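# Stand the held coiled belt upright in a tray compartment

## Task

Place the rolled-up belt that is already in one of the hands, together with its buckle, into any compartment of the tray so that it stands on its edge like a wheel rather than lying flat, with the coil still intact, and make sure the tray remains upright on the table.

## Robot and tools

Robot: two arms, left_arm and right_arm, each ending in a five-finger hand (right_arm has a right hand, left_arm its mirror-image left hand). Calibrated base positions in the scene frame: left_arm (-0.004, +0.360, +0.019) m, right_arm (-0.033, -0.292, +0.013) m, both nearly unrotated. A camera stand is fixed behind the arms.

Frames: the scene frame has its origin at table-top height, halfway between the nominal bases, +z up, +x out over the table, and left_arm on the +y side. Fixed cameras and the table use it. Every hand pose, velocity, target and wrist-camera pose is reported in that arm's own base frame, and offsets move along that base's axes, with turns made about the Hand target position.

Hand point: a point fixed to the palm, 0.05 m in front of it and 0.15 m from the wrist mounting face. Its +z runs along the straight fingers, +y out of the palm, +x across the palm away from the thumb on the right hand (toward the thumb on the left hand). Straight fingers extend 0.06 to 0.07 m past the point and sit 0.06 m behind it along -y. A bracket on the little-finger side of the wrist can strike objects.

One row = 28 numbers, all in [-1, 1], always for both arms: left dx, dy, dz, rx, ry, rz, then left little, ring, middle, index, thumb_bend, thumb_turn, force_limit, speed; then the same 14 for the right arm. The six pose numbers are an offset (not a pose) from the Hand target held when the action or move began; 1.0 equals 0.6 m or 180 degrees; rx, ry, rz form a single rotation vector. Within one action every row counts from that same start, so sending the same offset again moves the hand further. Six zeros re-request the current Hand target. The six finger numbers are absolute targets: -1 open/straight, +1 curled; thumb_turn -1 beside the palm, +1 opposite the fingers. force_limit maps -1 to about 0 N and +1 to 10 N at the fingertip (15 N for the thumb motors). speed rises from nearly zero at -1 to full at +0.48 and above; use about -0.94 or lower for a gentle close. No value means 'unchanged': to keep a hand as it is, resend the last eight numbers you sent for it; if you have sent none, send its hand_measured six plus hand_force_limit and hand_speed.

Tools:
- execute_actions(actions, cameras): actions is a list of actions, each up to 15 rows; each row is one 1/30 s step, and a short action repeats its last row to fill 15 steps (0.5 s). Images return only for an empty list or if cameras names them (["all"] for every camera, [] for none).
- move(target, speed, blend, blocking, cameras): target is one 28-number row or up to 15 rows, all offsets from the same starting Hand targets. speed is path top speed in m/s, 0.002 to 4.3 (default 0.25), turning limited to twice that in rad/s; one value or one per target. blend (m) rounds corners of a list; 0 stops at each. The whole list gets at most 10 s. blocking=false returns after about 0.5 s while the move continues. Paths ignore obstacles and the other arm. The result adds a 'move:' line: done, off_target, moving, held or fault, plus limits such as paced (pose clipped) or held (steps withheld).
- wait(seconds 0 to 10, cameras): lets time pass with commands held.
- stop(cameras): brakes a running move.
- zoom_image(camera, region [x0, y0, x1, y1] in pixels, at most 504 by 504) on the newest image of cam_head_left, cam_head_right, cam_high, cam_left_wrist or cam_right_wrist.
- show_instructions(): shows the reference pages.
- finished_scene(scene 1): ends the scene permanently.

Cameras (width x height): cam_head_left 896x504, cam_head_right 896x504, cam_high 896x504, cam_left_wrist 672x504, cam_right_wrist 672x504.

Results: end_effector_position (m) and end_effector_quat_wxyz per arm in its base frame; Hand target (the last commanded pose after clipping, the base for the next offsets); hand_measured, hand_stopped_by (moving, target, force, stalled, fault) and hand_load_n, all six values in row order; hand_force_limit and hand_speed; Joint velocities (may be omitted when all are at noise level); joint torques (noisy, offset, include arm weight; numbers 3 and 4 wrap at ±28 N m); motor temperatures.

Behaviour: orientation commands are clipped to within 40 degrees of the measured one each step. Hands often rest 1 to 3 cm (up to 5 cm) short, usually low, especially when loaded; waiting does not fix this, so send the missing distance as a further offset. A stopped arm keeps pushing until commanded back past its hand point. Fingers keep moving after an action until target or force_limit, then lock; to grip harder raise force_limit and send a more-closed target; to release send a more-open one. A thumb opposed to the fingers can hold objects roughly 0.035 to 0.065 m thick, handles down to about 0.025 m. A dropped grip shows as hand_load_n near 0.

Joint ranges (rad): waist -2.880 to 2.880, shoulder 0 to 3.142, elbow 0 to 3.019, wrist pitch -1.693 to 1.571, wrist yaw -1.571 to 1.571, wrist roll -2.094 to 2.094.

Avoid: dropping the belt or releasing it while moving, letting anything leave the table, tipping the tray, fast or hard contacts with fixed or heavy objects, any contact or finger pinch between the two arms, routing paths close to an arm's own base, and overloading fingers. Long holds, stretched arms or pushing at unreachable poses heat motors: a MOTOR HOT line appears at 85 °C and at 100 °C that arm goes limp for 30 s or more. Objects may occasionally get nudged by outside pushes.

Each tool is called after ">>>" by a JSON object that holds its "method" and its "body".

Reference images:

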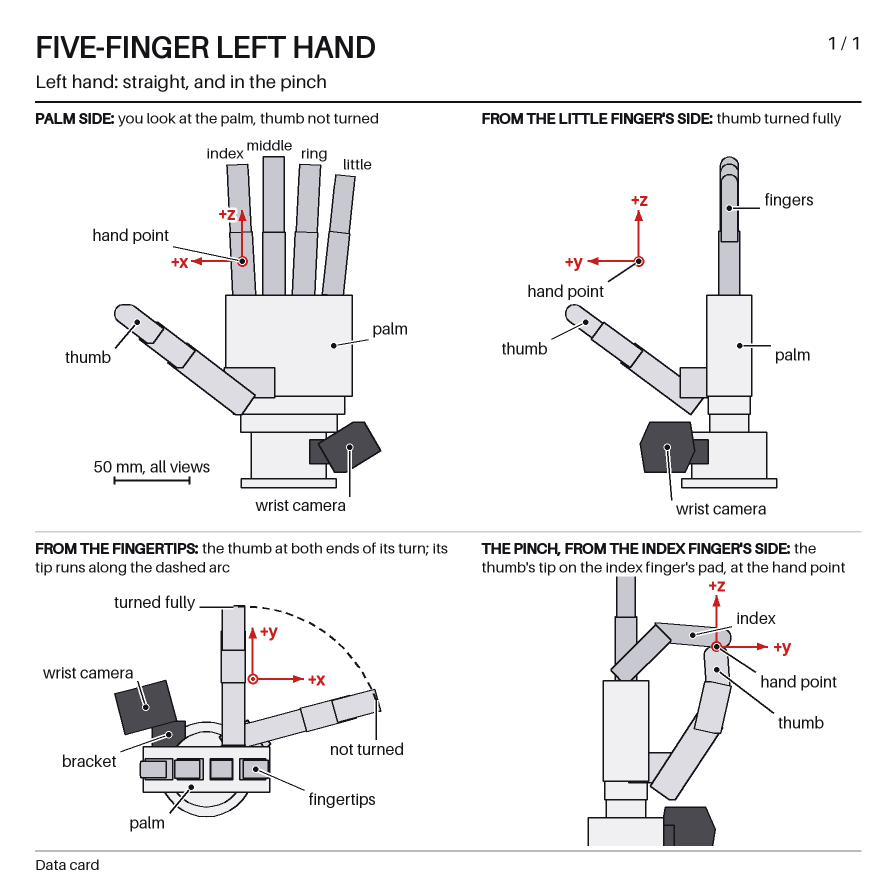

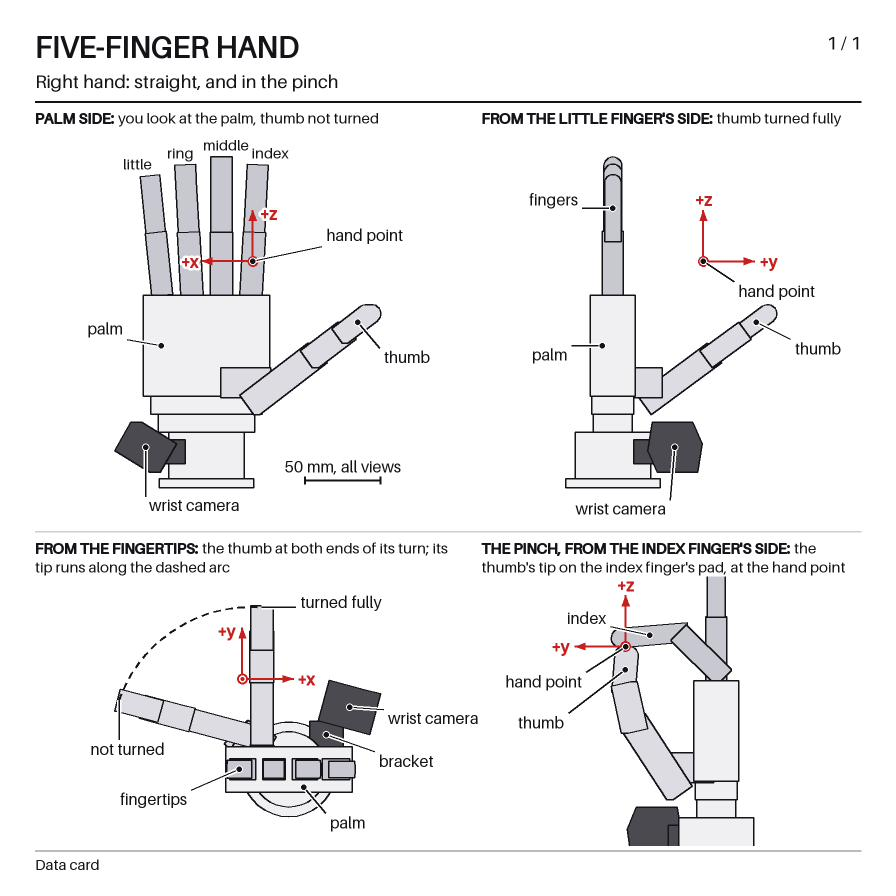

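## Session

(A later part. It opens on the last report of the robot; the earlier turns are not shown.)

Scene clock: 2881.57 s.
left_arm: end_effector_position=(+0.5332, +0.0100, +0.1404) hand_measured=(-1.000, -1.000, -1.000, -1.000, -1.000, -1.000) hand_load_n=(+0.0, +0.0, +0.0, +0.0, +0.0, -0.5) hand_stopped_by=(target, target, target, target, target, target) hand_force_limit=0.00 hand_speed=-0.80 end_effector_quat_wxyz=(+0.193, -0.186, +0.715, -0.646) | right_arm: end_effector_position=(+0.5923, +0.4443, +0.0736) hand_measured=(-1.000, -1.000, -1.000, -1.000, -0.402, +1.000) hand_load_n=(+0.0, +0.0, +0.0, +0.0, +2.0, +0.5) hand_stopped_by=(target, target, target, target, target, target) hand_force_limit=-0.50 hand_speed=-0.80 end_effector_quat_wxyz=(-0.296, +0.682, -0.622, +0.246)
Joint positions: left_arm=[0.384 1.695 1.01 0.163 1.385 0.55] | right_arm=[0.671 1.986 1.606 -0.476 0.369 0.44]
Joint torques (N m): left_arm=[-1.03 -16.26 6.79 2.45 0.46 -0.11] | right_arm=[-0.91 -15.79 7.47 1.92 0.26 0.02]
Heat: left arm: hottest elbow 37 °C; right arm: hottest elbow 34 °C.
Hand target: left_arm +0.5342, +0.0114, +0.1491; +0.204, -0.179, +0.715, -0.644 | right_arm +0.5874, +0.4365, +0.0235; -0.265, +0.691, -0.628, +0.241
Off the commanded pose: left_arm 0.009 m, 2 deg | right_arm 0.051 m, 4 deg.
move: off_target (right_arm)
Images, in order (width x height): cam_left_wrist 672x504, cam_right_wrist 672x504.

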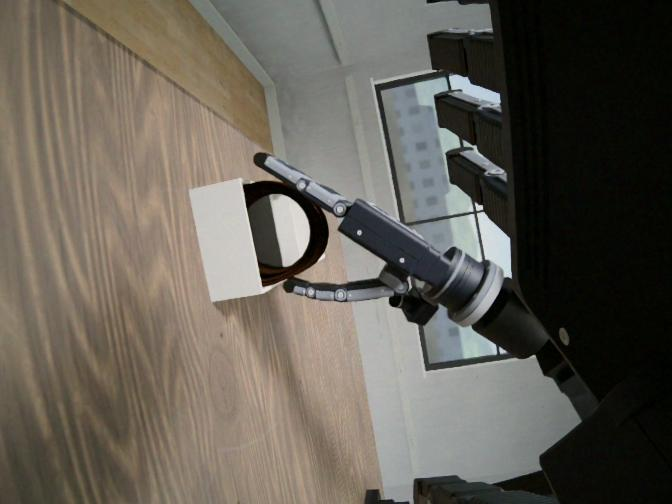

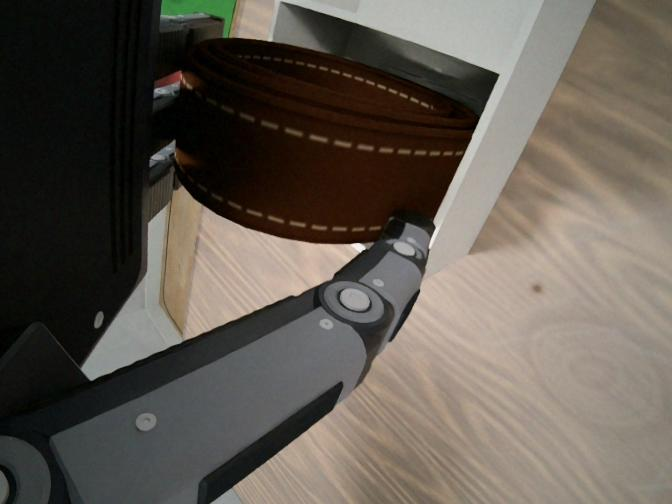

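>>> {"method": "move", "body": {"target": [[0,0,0,0,0,0,-1,-1,-1,-1,-1,-1,0,-0.8,0.003,0.0,0.04,0,0,0,-1,-1,-1,-1,-1,1,-0.5,-0.5],[0,0,0,0,0,0,-1,-1,-1,-1,-1,-1,0,-0.8,0.003,0.0,0.15,0,0,0,-1,-1,-1,-1,-1,1,-0.5,-0.5]], "speed": 0.05, "cameras": ["cam_left_wrist","cam_right_wrist"]}}

>>> {"method": "zoom_image", "body": {"camera": "cam_left_wrist", "region": [180, 80, 440, 330]}}

Scene clock: 2901.37 s.
left_arm: end_effector_position=(+0.5332, +0.0100, +0.1404) hand_measured=(-1.000, -1.000, -1.000, -1.000, -1.000, -1.000) hand_load_n=(+0.0, +0.0, +0.0, +0.0, +0.0, -0.5) hand_stopped_by=(target, target, target, target, target, target) hand_force_limit=0.00 hand_speed=-0.80 end_effector_quat_wxyz=(+0.193, -0.186, +0.715, -0.646) | right_arm: end_effector_position=(+0.5711, +0.4272, +0.0801) hand_measured=(-1.000, -1.000, -1.000, -1.000, -1.000, +1.000) hand_load_n=(+0.0, +0.5, +0.0, +0.0, +0.0, +0.0) hand_stopped_by=(target, target, target, target, target, target) hand_force_limit=-0.50 hand_speed=-0.50 end_effector_quat_wxyz=(-0.240, +0.703, -0.626, +0.237)
Joint positions: left_arm=[0.384 1.695 1.01 0.163 1.385 0.55] | right_arm=[0.671 1.971 1.645 -0.653 0.37 0.441]
Joint torques (N m): left_arm=[-0.67 -15.91 6.78 2.44 0.46 -0.12] | right_arm=[-1.08 -21.07 14.58 0.88 0.17 -0.01]
Heat: left arm: hottest elbow 37 °C; right arm: hottest elbow 34 °C.
Hand target: left_arm +0.5342, +0.0114, +0.1491; +0.204, -0.179, +0.715, -0.644 | right_arm +0.5892, +0.4365, +0.1134; -0.265, +0.691, -0.628, +0.241
Off the commanded pose: left_arm 0.009 m, 2 deg | right_arm 0.039 m, 3 deg.
move: off_target (right_arm)
Images, in order (width x height): cam_left_wrist 672x504, cam_right_wrist 672x504.

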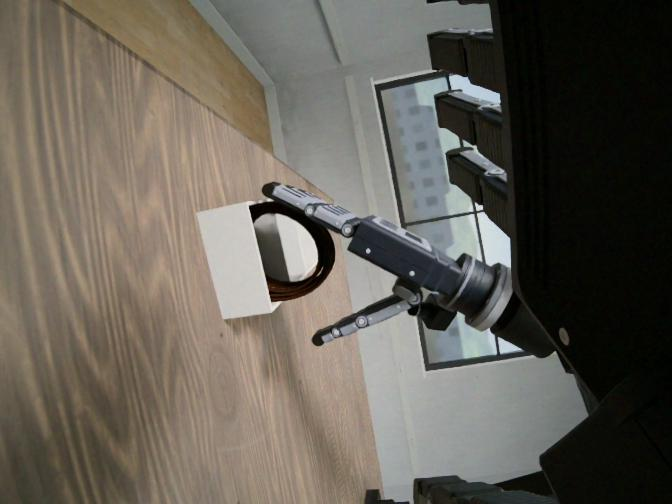

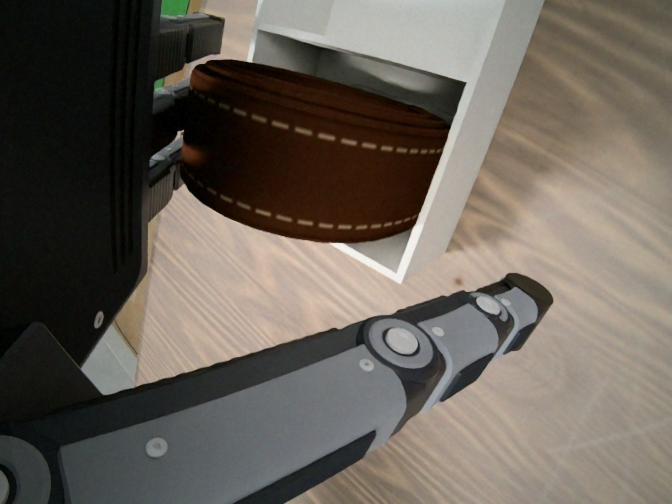

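Scaled by 1.938 from the camera's 672x504 image, which has a finer 960x720 frame.

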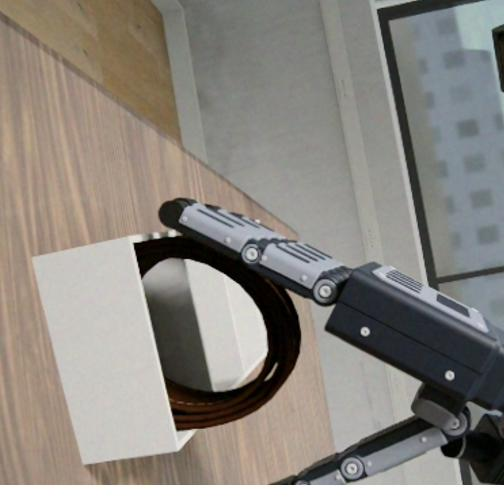

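>>> {"method": "move", "body": {"target": [0,0,0,0,0,0,-1,-1,-1,-1,-1,-1,0,-0.8,0.04,0.0,0.05,0,0,0,-1,-1,-1,-1,-1,1,-0.5,-0.5], "speed": 0.05, "cameras": ["cam_left_wrist"]}}

>>> {"method": "zoom_image", "body": {"camera": "cam_left_wrist", "region": [180, 80, 440, 330]}}

Scene clock: 2909.33 s.
left_arm: end_effector_position=(+0.5332, +0.0100, +0.1404) hand_measured=(-1.000, -1.000, -1.000, -1.000, -1.000, -1.000) hand_load_n=(+0.0, +0.0, +0.0, +0.0, +0.0, -0.5) hand_stopped_by=(target, target, target, target, target, target) hand_force_limit=0.00 hand_speed=-0.80 end_effector_quat_wxyz=(+0.193, -0.186, +0.715, -0.646) | right_arm: end_effector_position=(+0.5959, +0.4304, +0.1301) hand_measured=(-1.000, -1.000, -1.000, -1.000, -1.000, +1.000) hand_load_n=(+0.0, +0.0, +0.0, +0.0, +0.0, +0.0) hand_stopped_by=(target, target, target, target, target, target) hand_force_limit=-0.50 hand_speed=-0.50 end_effector_quat_wxyz=(-0.254, +0.695, -0.630, +0.237)
Joint positions: left_arm=[0.384 1.695 1.01 0.163 1.385 0.55] | right_arm=[0.651 1.974 1.776 -0.746 0.358 0.435]
Joint torques (N m): left_arm=[-0.91 -16.15 6.74 2.39 0.46 -0.11] | right_arm=[-1.14 -18.84 15.27 0.99 0.11 -0.11]
Heat: left arm: hottest elbow 37 °C; right arm: hottest elbow 35 °C.
Hand target: left_arm +0.5342, +0.0114, +0.1491; +0.204, -0.179, +0.715, -0.644 | right_arm +0.6132, +0.4364, +0.1433; -0.265, +0.691, -0.628, +0.241
Off the commanded pose: left_arm 0.009 m, 2 deg | right_arm 0.023 m, 1 deg.
move: off_target (right_arm)
Images, in order (width x height): cam_left_wrist 672x504.

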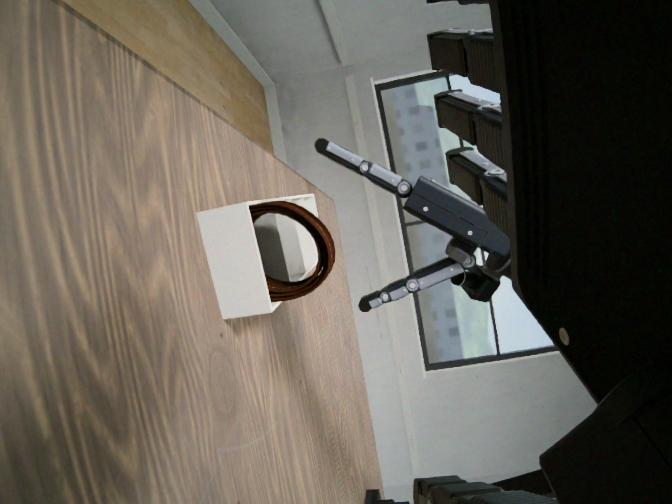

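Scaled by 1.938 from the camera's 672x504 image, which has a finer 960x720 frame.

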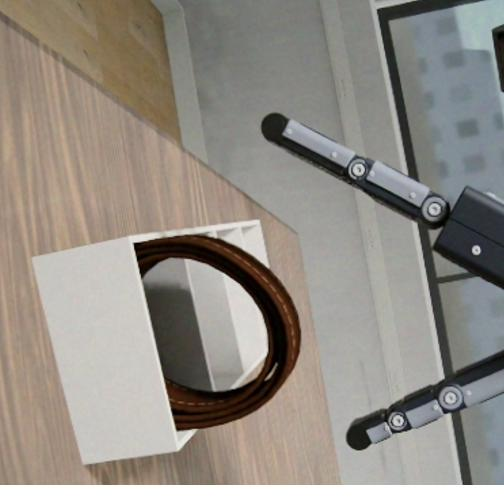

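>>> {"method": "move", "body": {"target": [[0,0,0,0,0,0,-1,-1,-1,-1,-1,-1,0,-0.8,0.01,0.0,0.06,0,0,0,-1,-1,-1,-1,-1,-1,-0.5,-0.2],[0,0,0,0,0,0,-1,-1,-1,-1,-1,-1,0,-0.8,0.0613,0.0288,0.06,0.0255,-0.2655,0,-1,-1,-1,-1,-1,-1,-0.5,-0.2]], "speed": [0.08,0.1], "blend": [0.02,0], "cameras": ["cam_left_wrist","cam_high"]}}

>>> {"method": "zoom_image", "body": {"camera": "cam_left_wrist", "region": [180, 140, 380, 330]}}

Scene clock: 2932.73 s.
left_arm: end_effector_position=(+0.5332, +0.0100, +0.1404) hand_measured=(-1.000, -1.000, -1.000, -1.000, -1.000, -1.000) hand_load_n=(+0.0, -0.5, +0.0, +0.0, +0.0, +0.0) hand_stopped_by=(target, target, target, target, target, target) hand_force_limit=0.00 hand_speed=-0.80 end_effector_quat_wxyz=(+0.193, -0.186, +0.715, -0.646) | right_arm: end_effector_position=(+0.6543, +0.4493, +0.1959) hand_measured=(-1.000, -1.000, -1.000, -1.000, -1.000, -1.000) hand_load_n=(+0.0, +0.0, +0.0, +0.0, +0.0, +0.0) hand_stopped_by=(target, target, target, target, target, target) hand_force_limit=-0.50 hand_speed=-0.20 end_effector_quat_wxyz=(+0.529, -0.514, +0.480, -0.475)
Joint positions: left_arm=[0.384 1.695 1.01 0.163 1.385 0.55] | right_arm=[0.713 1.929 1.35 0.592 0.624 0.011]
Joint torques (N m): left_arm=[-0.67 -15.97 6.71 2.45 0.44 -0.11] | right_arm=[0.15 -17.44 8.32 2.59 0.06 -0.1]
Heat: left arm: hottest elbow 37 °C; right arm: hottest elbow 35 °C.
Hand target: left_arm +0.5342, +0.0114, +0.1491; +0.204, -0.179, +0.715, -0.644 | right_arm +0.6501, +0.4536, +0.1794; +0.524, -0.523, +0.476, -0.475
Off the commanded pose: left_arm 0.009 m, 2 deg | right_arm 0.018 m, 1 deg.
move: off_target (right_arm); blend cut to 0.0183 m at target 1
Images, in order (width x height): cam_high 896x504, cam_left_wrist 672x504.

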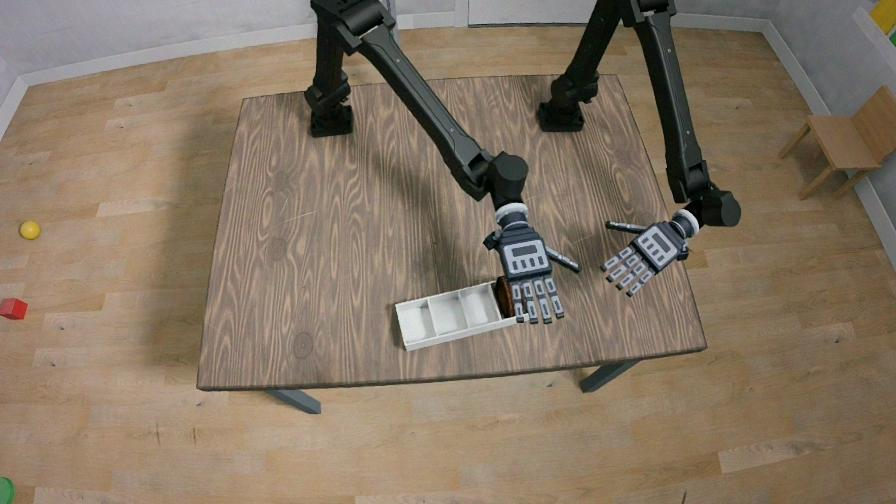

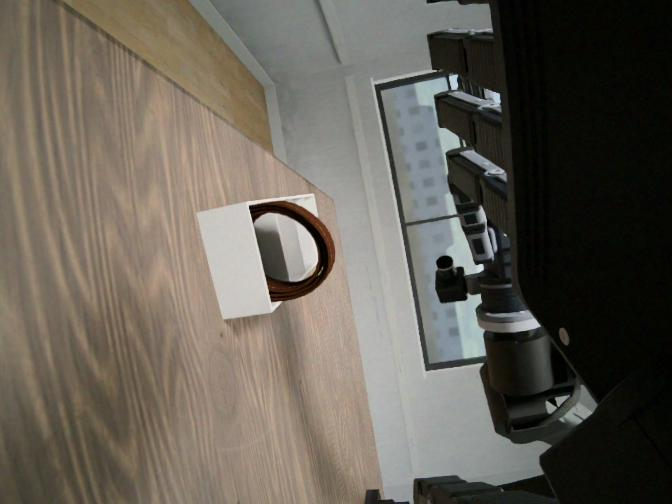

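Scaled by 2.520 from the camera's 672x504 image, which has a finer 960x720 frame.

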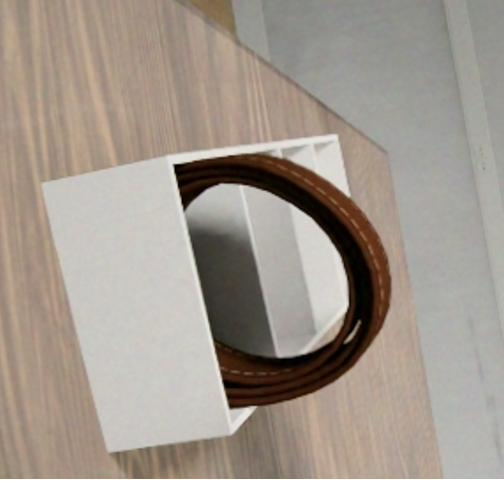

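>>> {"method": "move", "body": {"target": [0,0,0,0,0,0,-1,-1,-1,-1,-1,-1,0,-0.8,-0.008,0.0,-0.14,0,0,0,-1,-1,-1,-1,-1,-1,-0.5,-0.2], "speed": 0.06, "cameras": ["cam_left_wrist","cam_high"]}}

>>> {"method": "zoom_image", "body": {"camera": "cam_left_wrist", "region": [180, 80, 440, 330]}}

Scene clock: 2944.27 s.
left_arm: end_effector_position=(+0.5332, +0.0100, +0.1404) hand_measured=(-1.000, -1.000, -1.000, -1.000, -1.000, -1.000) hand_load_n=(+0.0, +0.0, +0.0, +0.0, +0.0, +0.0) hand_stopped_by=(target, target, target, target, target, target) hand_force_limit=0.00 hand_speed=-0.80 end_effector_quat_wxyz=(+0.193, -0.186, +0.715, -0.646) | right_arm: end_effector_position=(+0.6509, +0.4503, +0.1101) hand_measured=(-1.000, -1.000, -1.000, -1.000, -1.000, -1.000) hand_load_n=(+0.0, +0.0, +0.0, +0.0, +0.0, +0.0) hand_stopped_by=(target, target, target, target, target, target) hand_force_limit=-0.50 hand_speed=-0.20 end_effector_quat_wxyz=(+0.528, -0.515, +0.480, -0.475)
Joint positions: left_arm=[0.384 1.695 1.01 0.163 1.385 0.55] | right_arm=[0.718 2.063 1.298 0.777 0.629 0.01]
Joint torques (N m): left_arm=[-0.91 -16.09 6.75 2.43 0.45 -0.11] | right_arm=[0.15 -18.02 7.35 2.62 0.07 -0.11]
Heat: left arm: hottest elbow 37 °C; right arm: hottest elbow 35 °C.
Hand target: left_arm +0.5342, +0.0114, +0.1491; +0.204, -0.179, +0.715, -0.644 | right_arm +0.6453, +0.4537, +0.0956; +0.524, -0.523, +0.476, -0.475
Off the commanded pose: left_arm 0.009 m, 2 deg | right_arm 0.016 m, 1 deg.
move: off_target (right_arm)
Images, in order (width x height): cam_high 896x504, cam_left_wrist 672x504.

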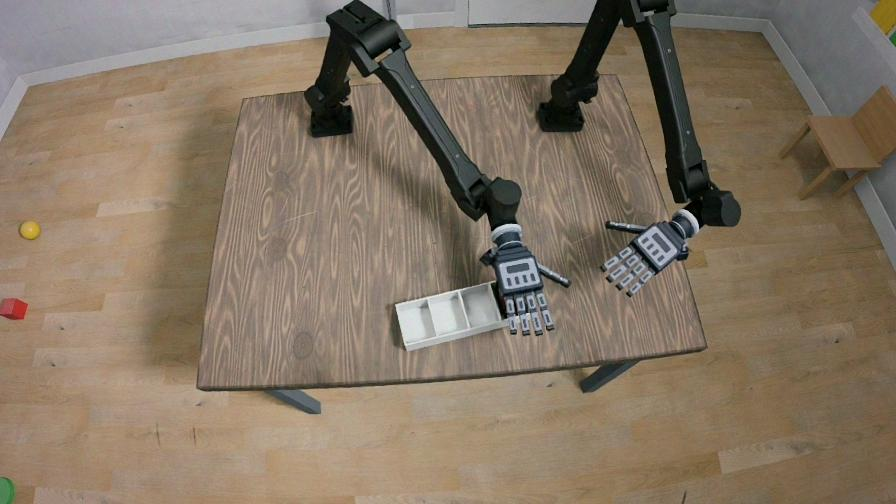

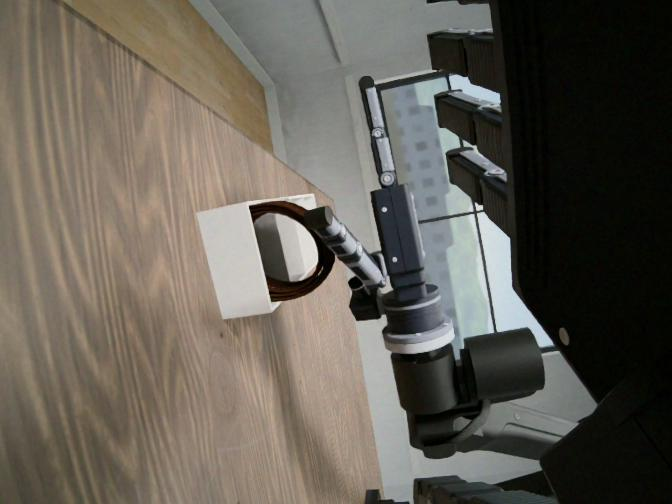

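Scaled by 1.938 from the camera's 672x504 image, which has a finer 960x720 frame.

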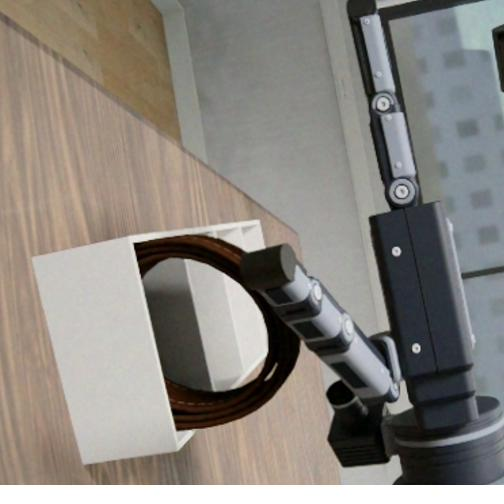

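>>> {"method": "move", "body": {"target": [0,0,0,0,0,0,-1,-1,-1,-1,-1,-1,0,-0.8,-0.02,-0.003,-0.065,0,0,0,-1,-1,-1,-1,-1,-1,-0.5,-0.2], "speed": 0.05, "cameras": ["cam_left_wrist"]}}

>>> {"method": "zoom_image", "body": {"camera": "cam_left_wrist", "region": [180, 80, 440, 330]}}

Scene clock: 2963.03 s.
left_arm: end_effector_position=(+0.5332, +0.0100, +0.1404) hand_measured=(-1.000, -1.000, -1.000, -1.000, -1.000, -1.000) hand_load_n=(+0.0, +0.0, +0.0, +0.0, +0.0, +0.0) hand_stopped_by=(target, target, target, target, target, target) hand_force_limit=0.00 hand_speed=-0.80 end_effector_quat_wxyz=(+0.193, -0.186, +0.715, -0.646) | right_arm: end_effector_position=(+0.6397, +0.4498, +0.0728) hand_measured=(-1.000, -1.000, -1.000, -1.000, -1.000, -1.000) hand_load_n=(+0.0, +0.0, +0.0, +0.0, +0.0, -0.5) hand_stopped_by=(target, target, target, target, target, target) hand_force_limit=-0.50 hand_speed=-0.20 end_effector_quat_wxyz=(+0.529, -0.514, +0.479, -0.475)
Joint positions: left_arm=[0.384 1.695 1.01 0.163 1.385 0.55] | right_arm=[0.73 2.119 1.262 0.872 0.641 0.01]
Joint torques (N m): left_arm=[-0.97 -16.21 6.79 2.39 0.46 -0.11] | right_arm=[0.09 -17.85 6.61 2.55 0.07 -0.11]
Heat: left arm: hottest elbow 37 °C; right arm: hottest elbow 34 °C.
Hand target: left_arm +0.5342, +0.0114, +0.1491; +0.204, -0.179, +0.715, -0.644 | right_arm +0.6333, +0.4519, +0.0565; +0.524, -0.523, +0.476, -0.475
Off the commanded pose: left_arm 0.009 m, 2 deg | right_arm 0.018 m, 1 deg.
move: off_target (right_arm)
Images, in order (width x height): cam_left_wrist 672x504.

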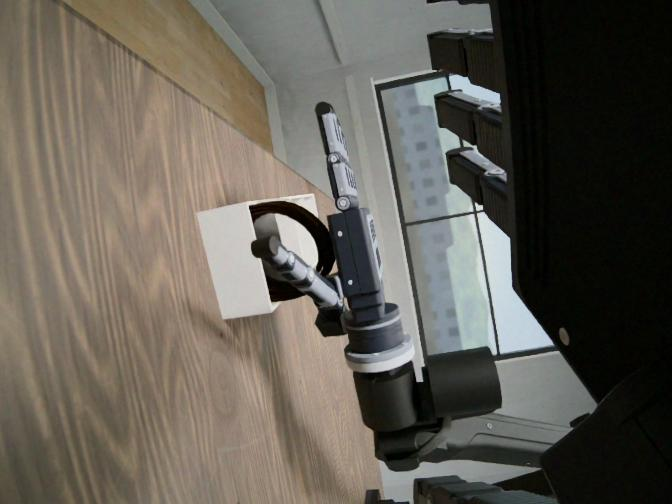

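Scaled by 1.938 from the camera's 672x504 image, which has a finer 960x720 frame.

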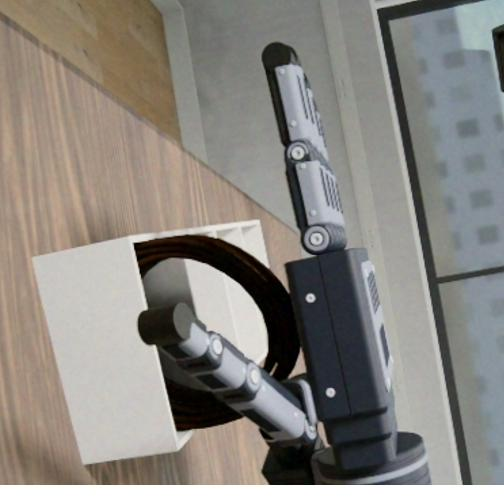

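>>> {"method": "move", "body": {"target": [0,0,0,0,0,0,-1,-1,-1,-1,-1,-1,0,-0.8,-0.006,0.0,-0.05,0,0,0,-1,-1,-1,-1,-1,-1,-0.5,-0.2], "speed": 0.04, "cameras": ["cam_left_wrist"]}}

>>> {"method": "zoom_image", "body": {"camera": "cam_left_wrist", "region": [180, 80, 440, 330]}}

Scene clock: 2971.27 s.
left_arm: end_effector_position=(+0.5332, +0.0100, +0.1404) hand_measured=(-1.000, -1.000, -1.000, -1.000, -1.000, -1.000) hand_load_n=(+0.0, +0.0, +0.0, +0.0, +0.0, +0.0) hand_stopped_by=(target, target, target, target, target, target) hand_force_limit=0.00 hand_speed=-0.80 end_effector_quat_wxyz=(+0.193, -0.186, +0.715, -0.646) | right_arm: end_effector_position=(+0.6402, +0.4511, +0.0640) hand_measured=(-1.000, -1.000, -1.000, -1.000, -1.000, -1.000) hand_load_n=(+0.0, +0.0, +0.0, +0.0, +0.0, +0.0) hand_stopped_by=(target, target, target, target, target, target) hand_force_limit=-0.50 hand_speed=-0.20 end_effector_quat_wxyz=(+0.541, -0.501, +0.478, -0.477)
Joint positions: left_arm=[0.384 1.695 1.01 0.163 1.385 0.55] | right_arm=[0.732 2.155 1.262 0.944 0.644 0.007]
Joint torques (N m): left_arm=[-0.62 -16.03 6.78 2.44 0.45 -0.1] | right_arm=[0.15 -16.26 5.76 2.14 0.03 -0.07]
Heat: left arm: hottest elbow 37 °C; right arm: hottest elbow 34 °C.
Hand target: left_arm +0.5342, +0.0114, +0.1491; +0.204, -0.179, +0.715, -0.644 | right_arm +0.6296, +0.4520, +0.0264; +0.524, -0.523, +0.476, -0.475
Off the commanded pose: left_arm 0.009 m, 2 deg | right_arm 0.039 m, 3 deg.
move: off_target (right_arm)
Images, in order (width x height): cam_left_wrist 672x504.

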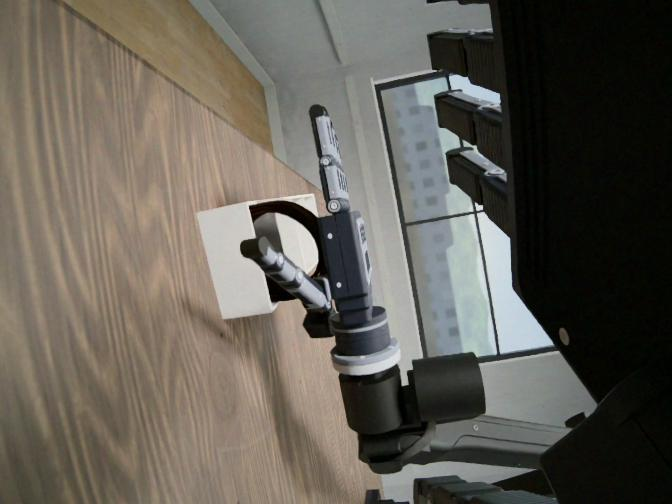

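Scaled by 1.938 from the camera's 672x504 image, which has a finer 960x720 frame.

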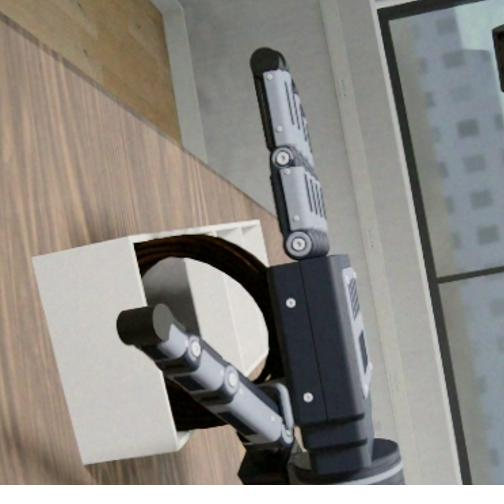

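>>> {"method": "move", "body": {"target": [0,0,0,0,0,0,-1,-1,-1,-1,-1,-1,0,-0.8,-0.003,-0.005,-0.025,-0.035,-0.003,0,-1,-1,-1,-1,-1,-1,-0.5,-0.2], "speed": 0.04, "cameras": ["cam_left_wrist"]}}

>>> {"method": "zoom_image", "body": {"camera": "cam_left_wrist", "region": [180, 80, 440, 330]}}

Scene clock: 2982.37 s.
left_arm: end_effector_position=(+0.5332, +0.0100, +0.1404) hand_measured=(-1.000, -1.000, -1.000, -1.000, -1.000, -1.000) hand_load_n=(-0.5, +0.0, +0.0, +0.0, +0.0, -0.5) hand_stopped_by=(target, target, target, target, target, target) hand_force_limit=0.00 hand_speed=-0.80 end_effector_quat_wxyz=(+0.193, -0.186, +0.715, -0.646) | right_arm: end_effector_position=(+0.6393, +0.4471, +0.0590) hand_measured=(-1.000, -1.000, -1.000, -1.000, -1.000, -1.000) hand_load_n=(+0.0, +0.0, +0.0, +0.0, +0.0, +0.0) hand_stopped_by=(target, target, target, target, target, target) hand_force_limit=-0.50 hand_speed=-0.20 end_effector_quat_wxyz=(+0.521, -0.519, +0.451, -0.506)
Joint positions: left_arm=[0.384 1.695 1.01 0.163 1.385 0.55] | right_arm=[0.737 2.166 1.262 0.972 0.651 -0.096]
Joint torques (N m): left_arm=[-0.91 -16.09 6.75 2.36 0.46 -0.11] | right_arm=[0.38 -15.33 5.94 1.78 0.05 -0.13]
Heat: left arm: hottest elbow 37 °C; right arm: hottest elbow 34 °C.
Hand target: left_arm +0.5342, +0.0114, +0.1491; +0.204, -0.179, +0.715, -0.644 | right_arm +0.6278, +0.4489, +0.0114; +0.496, -0.549, +0.446, -0.503
Off the commanded pose: left_arm 0.009 m, 2 deg | right_arm 0.049 m, 4 deg.
move: off_target (right_arm)
Images, in order (width x height): cam_left_wrist 672x504.

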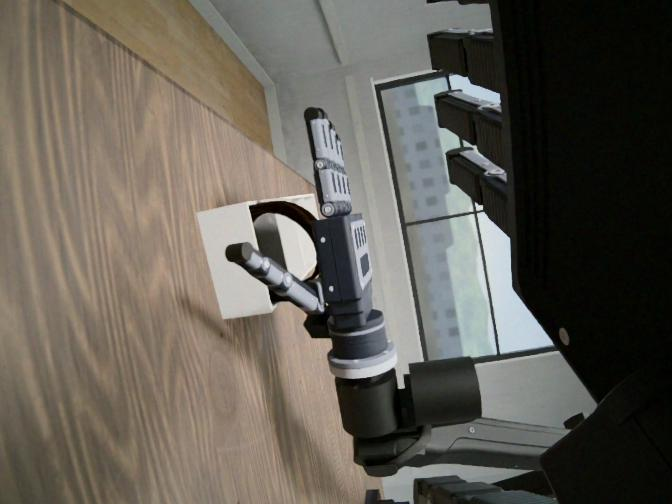

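Scaled by 1.938 from the camera's 672x504 image, which has a finer 960x720 frame.

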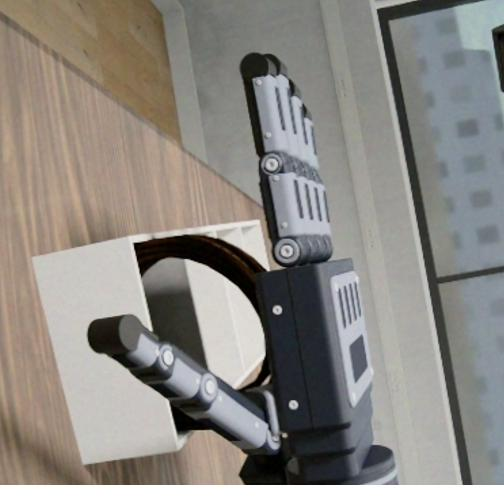

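>>> {"method": "move", "body": {"target": [[0,0,0,0,0,0,-1,-1,-1,-1,-1,-1,0,-0.8,0.02,0.0,0.08,0,0,0,-1,-1,-1,-1,-1,-1,-0.5,-0.2],[0,0,0,0,0,0,-1,-1,-1,-1,-1,-1,0,-0.8,0.05,0.0,0.25,0.035,0.003,0,-1,-1,-1,-1,-1,-1,-0.5,-0.2]], "speed": [0.04,0.06], "blend": [0.01,0], "cameras": ["cam_left_wrist","cam_high"]}}

>>> {"method": "zoom_image", "body": {"camera": "cam_left_wrist", "region": [180, 80, 440, 330]}}

Scene clock: 2996.97 s.
left_arm: end_effector_position=(+0.5332, +0.0100, +0.1404) hand_measured=(-1.000, -1.000, -1.000, -1.000, -1.000, -1.000) hand_load_n=(+0.0, +0.0, +0.0, +0.0, +0.0, +0.0) hand_stopped_by=(target, target, target, target, target, target) hand_force_limit=0.00 hand_speed=-0.80 end_effector_quat_wxyz=(+0.193, -0.186, +0.715, -0.646) | right_arm: end_effector_position=(+0.6412, +0.4424, +0.1311) hand_measured=(-1.000, -1.000, -1.000, -1.000, -1.000, -1.000) hand_load_n=(+0.0, +0.0, +0.0, +0.0, +0.0, -0.5) hand_stopped_by=(target, target, target, target, target, target) hand_force_limit=-0.50 hand_speed=-0.20 end_effector_quat_wxyz=(+0.506, -0.544, +0.473, -0.474)
Joint positions: left_arm=[0.384 1.695 1.01 0.163 1.385 0.55] | right_arm=[0.717 1.982 1.28 0.655 0.615 -0.01]
Joint torques (N m): left_arm=[-0.85 -15.97 6.79 2.43 0.47 -0.1] | right_arm=[-1.14 -19.49 12.94 1.57 -0.1 0.07]
Heat: left arm: hottest elbow 37 °C; right arm: hottest elbow 34 °C.
Hand target: left_arm +0.5342, +0.0114, +0.1491; +0.204, -0.179, +0.715, -0.644 | right_arm +0.6578, +0.4490, +0.1614; +0.524, -0.523, +0.476, -0.475
Off the commanded pose: left_arm 0.009 m, 2 deg | right_arm 0.035 m, 3 deg.
move: off_target (right_arm)
Images, in order (width x height): cam_high 896x504, cam_left_wrist 672x504.

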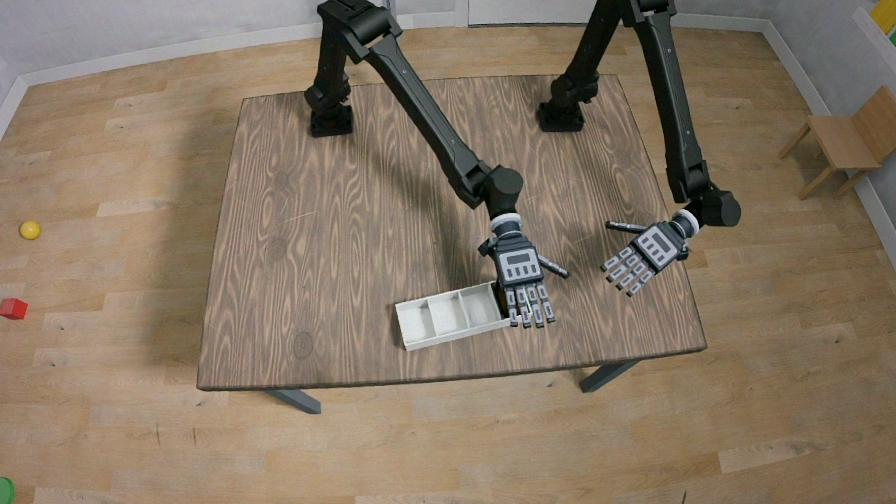

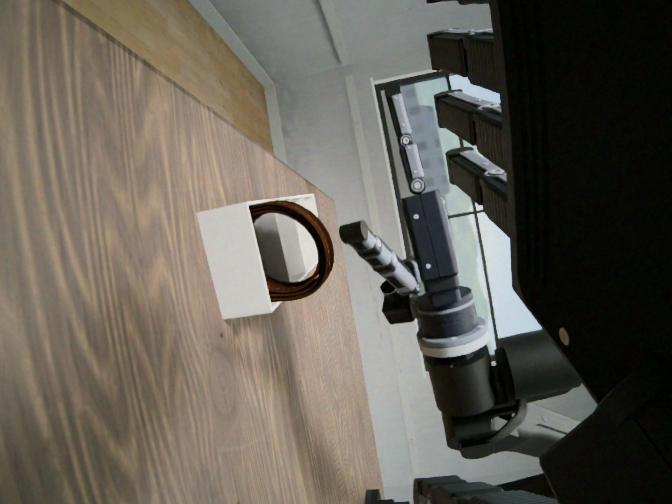

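Scaled by 1.938 from the camera's 672x504 image, which has a finer 960x720 frame.

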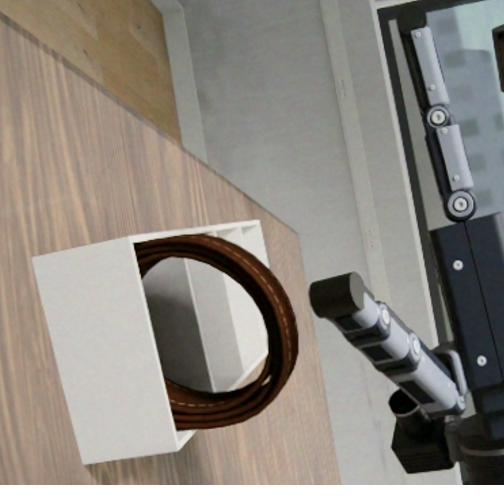

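>>> {"method": "move", "body": {"target": [[0,0,0,0,0,0,-1,-1,-1,-1,-1,-1,0,-0.8,0.0,0.0,0.12,0,0,0,-1,-1,-1,-1,-1,-1,-0.5,-0.2],[0,0,0,0,0,0,-1,-1,-1,-1,-1,-1,0,-0.8,-0.35,-0.12,0.15,0,0,0,-1,-1,-1,-1,-1,-1,-0.5,-0.2]], "speed": [0.1,0.15], "blend": [0.02,0], "cameras": ["all"]}}

>>> {"method": "zoom_image", "body": {"camera": "cam_high", "region": [460, 250, 570, 350]}}

>>> {"method": "zoom_image", "body": {"camera": "cam_head_left", "region": [330, 140, 500, 250]}}

>>> {"method": "zoom_image", "body": {"camera": "cam_left_wrist", "region": [180, 140, 380, 330]}}

Scene clock: 3007.10 s.
left_arm: end_effector_position=(+0.5332, +0.0100, +0.1404) hand_measured=(-1.000, -1.000, -1.000, -1.000, -1.000, -1.000) hand_load_n=(+0.0, +0.0, +0.0, +0.0, +0.0, +0.0) hand_stopped_by=(target, target, target, target, target, target) hand_force_limit=0.00 hand_speed=-0.80 end_effector_quat_wxyz=(+0.193, -0.186, +0.715, -0.646) | right_arm: end_effector_position=(+0.4523, +0.3764, +0.2520) hand_measured=(-1.000, -1.000, -1.000, -1.000, -1.000, -1.000) hand_load_n=(+0.0, +0.0, +0.0, +0.0, +0.0, -0.5) hand_stopped_by=(target, target, target, target, target, target) hand_force_limit=-0.50 hand_speed=-0.20 end_effector_quat_wxyz=(+0.519, -0.525, +0.475, -0.479)
Joint positions: left_arm=[0.384 1.695 1.01 0.163 1.385 0.55] | right_arm=[0.899 1.393 0.836 0.553 0.808 -0.007]
Joint torques (N m): left_arm=[-0.79 -16.15 6.79 2.48 0.45 -0.11] | right_arm=[-0.03 -10.46 8.21 2.19 0.08 0.05]
Heat: left arm: hottest elbow 37 °C; right arm: hottest elbow 35 °C.
Hand target: left_arm +0.5342, +0.0114, +0.1491; +0.204, -0.179, +0.715, -0.644 | right_arm +0.4478, +0.3770, +0.2512; +0.523, -0.523, +0.476, -0.475
Off the commanded pose: left_arm 0.009 m, 2 deg | right_arm 0.005 m, 1 deg.
move: done

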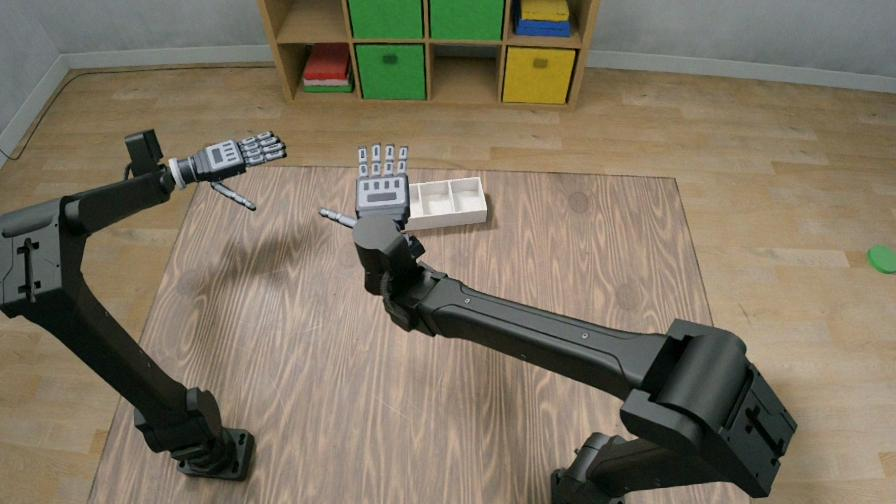

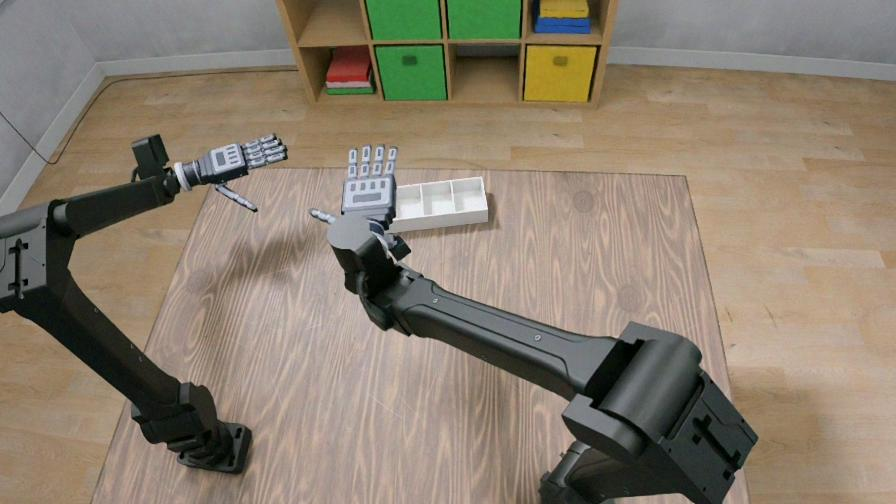

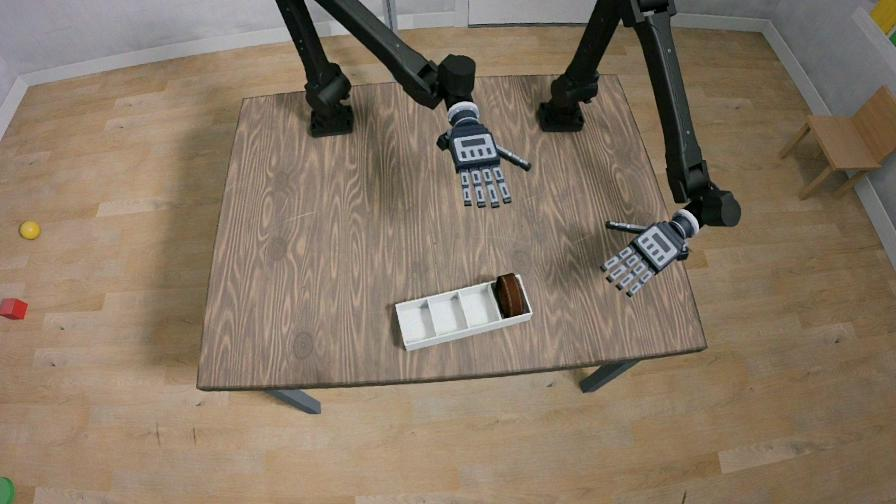

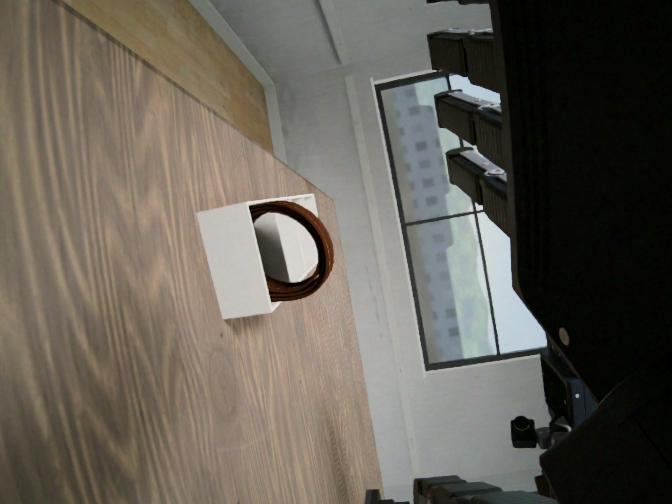

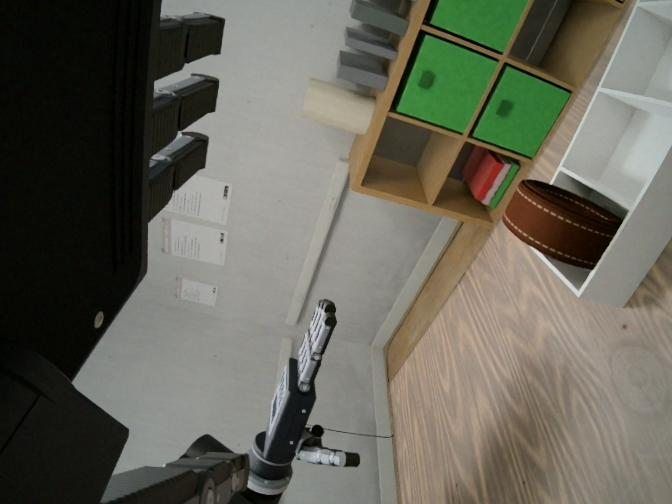

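Scaled by 4.582 from the camera's 896x504 image, which has a finer 1280x720 frame.

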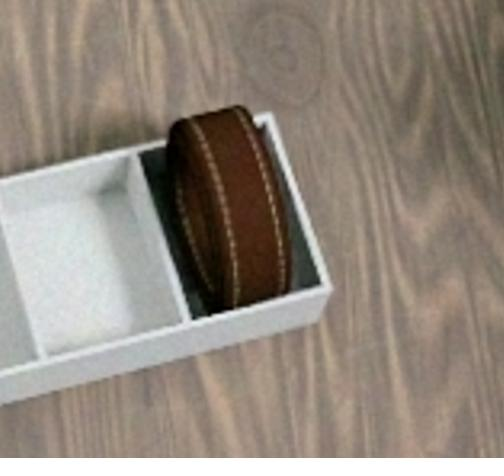

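Scaled by 2.965 from the camera's 896x504 image, which has a finer 1280x720 frame.

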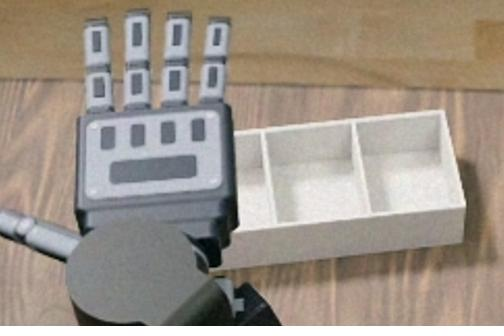

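Scaled by 2.520 from the camera's 672x504 image, which has a finer 960x720 frame.

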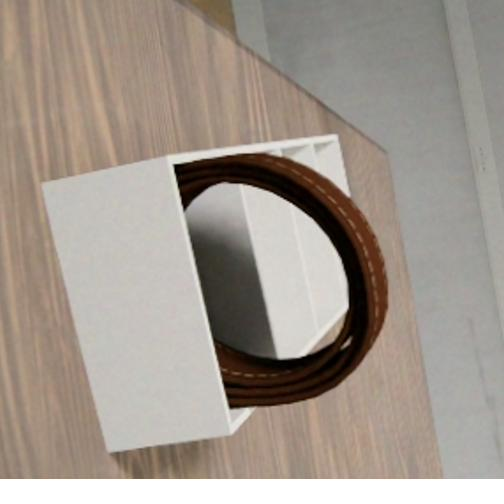

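>>> {"method": "finished_scene", "body": {}}

The scene is finished: the task was done.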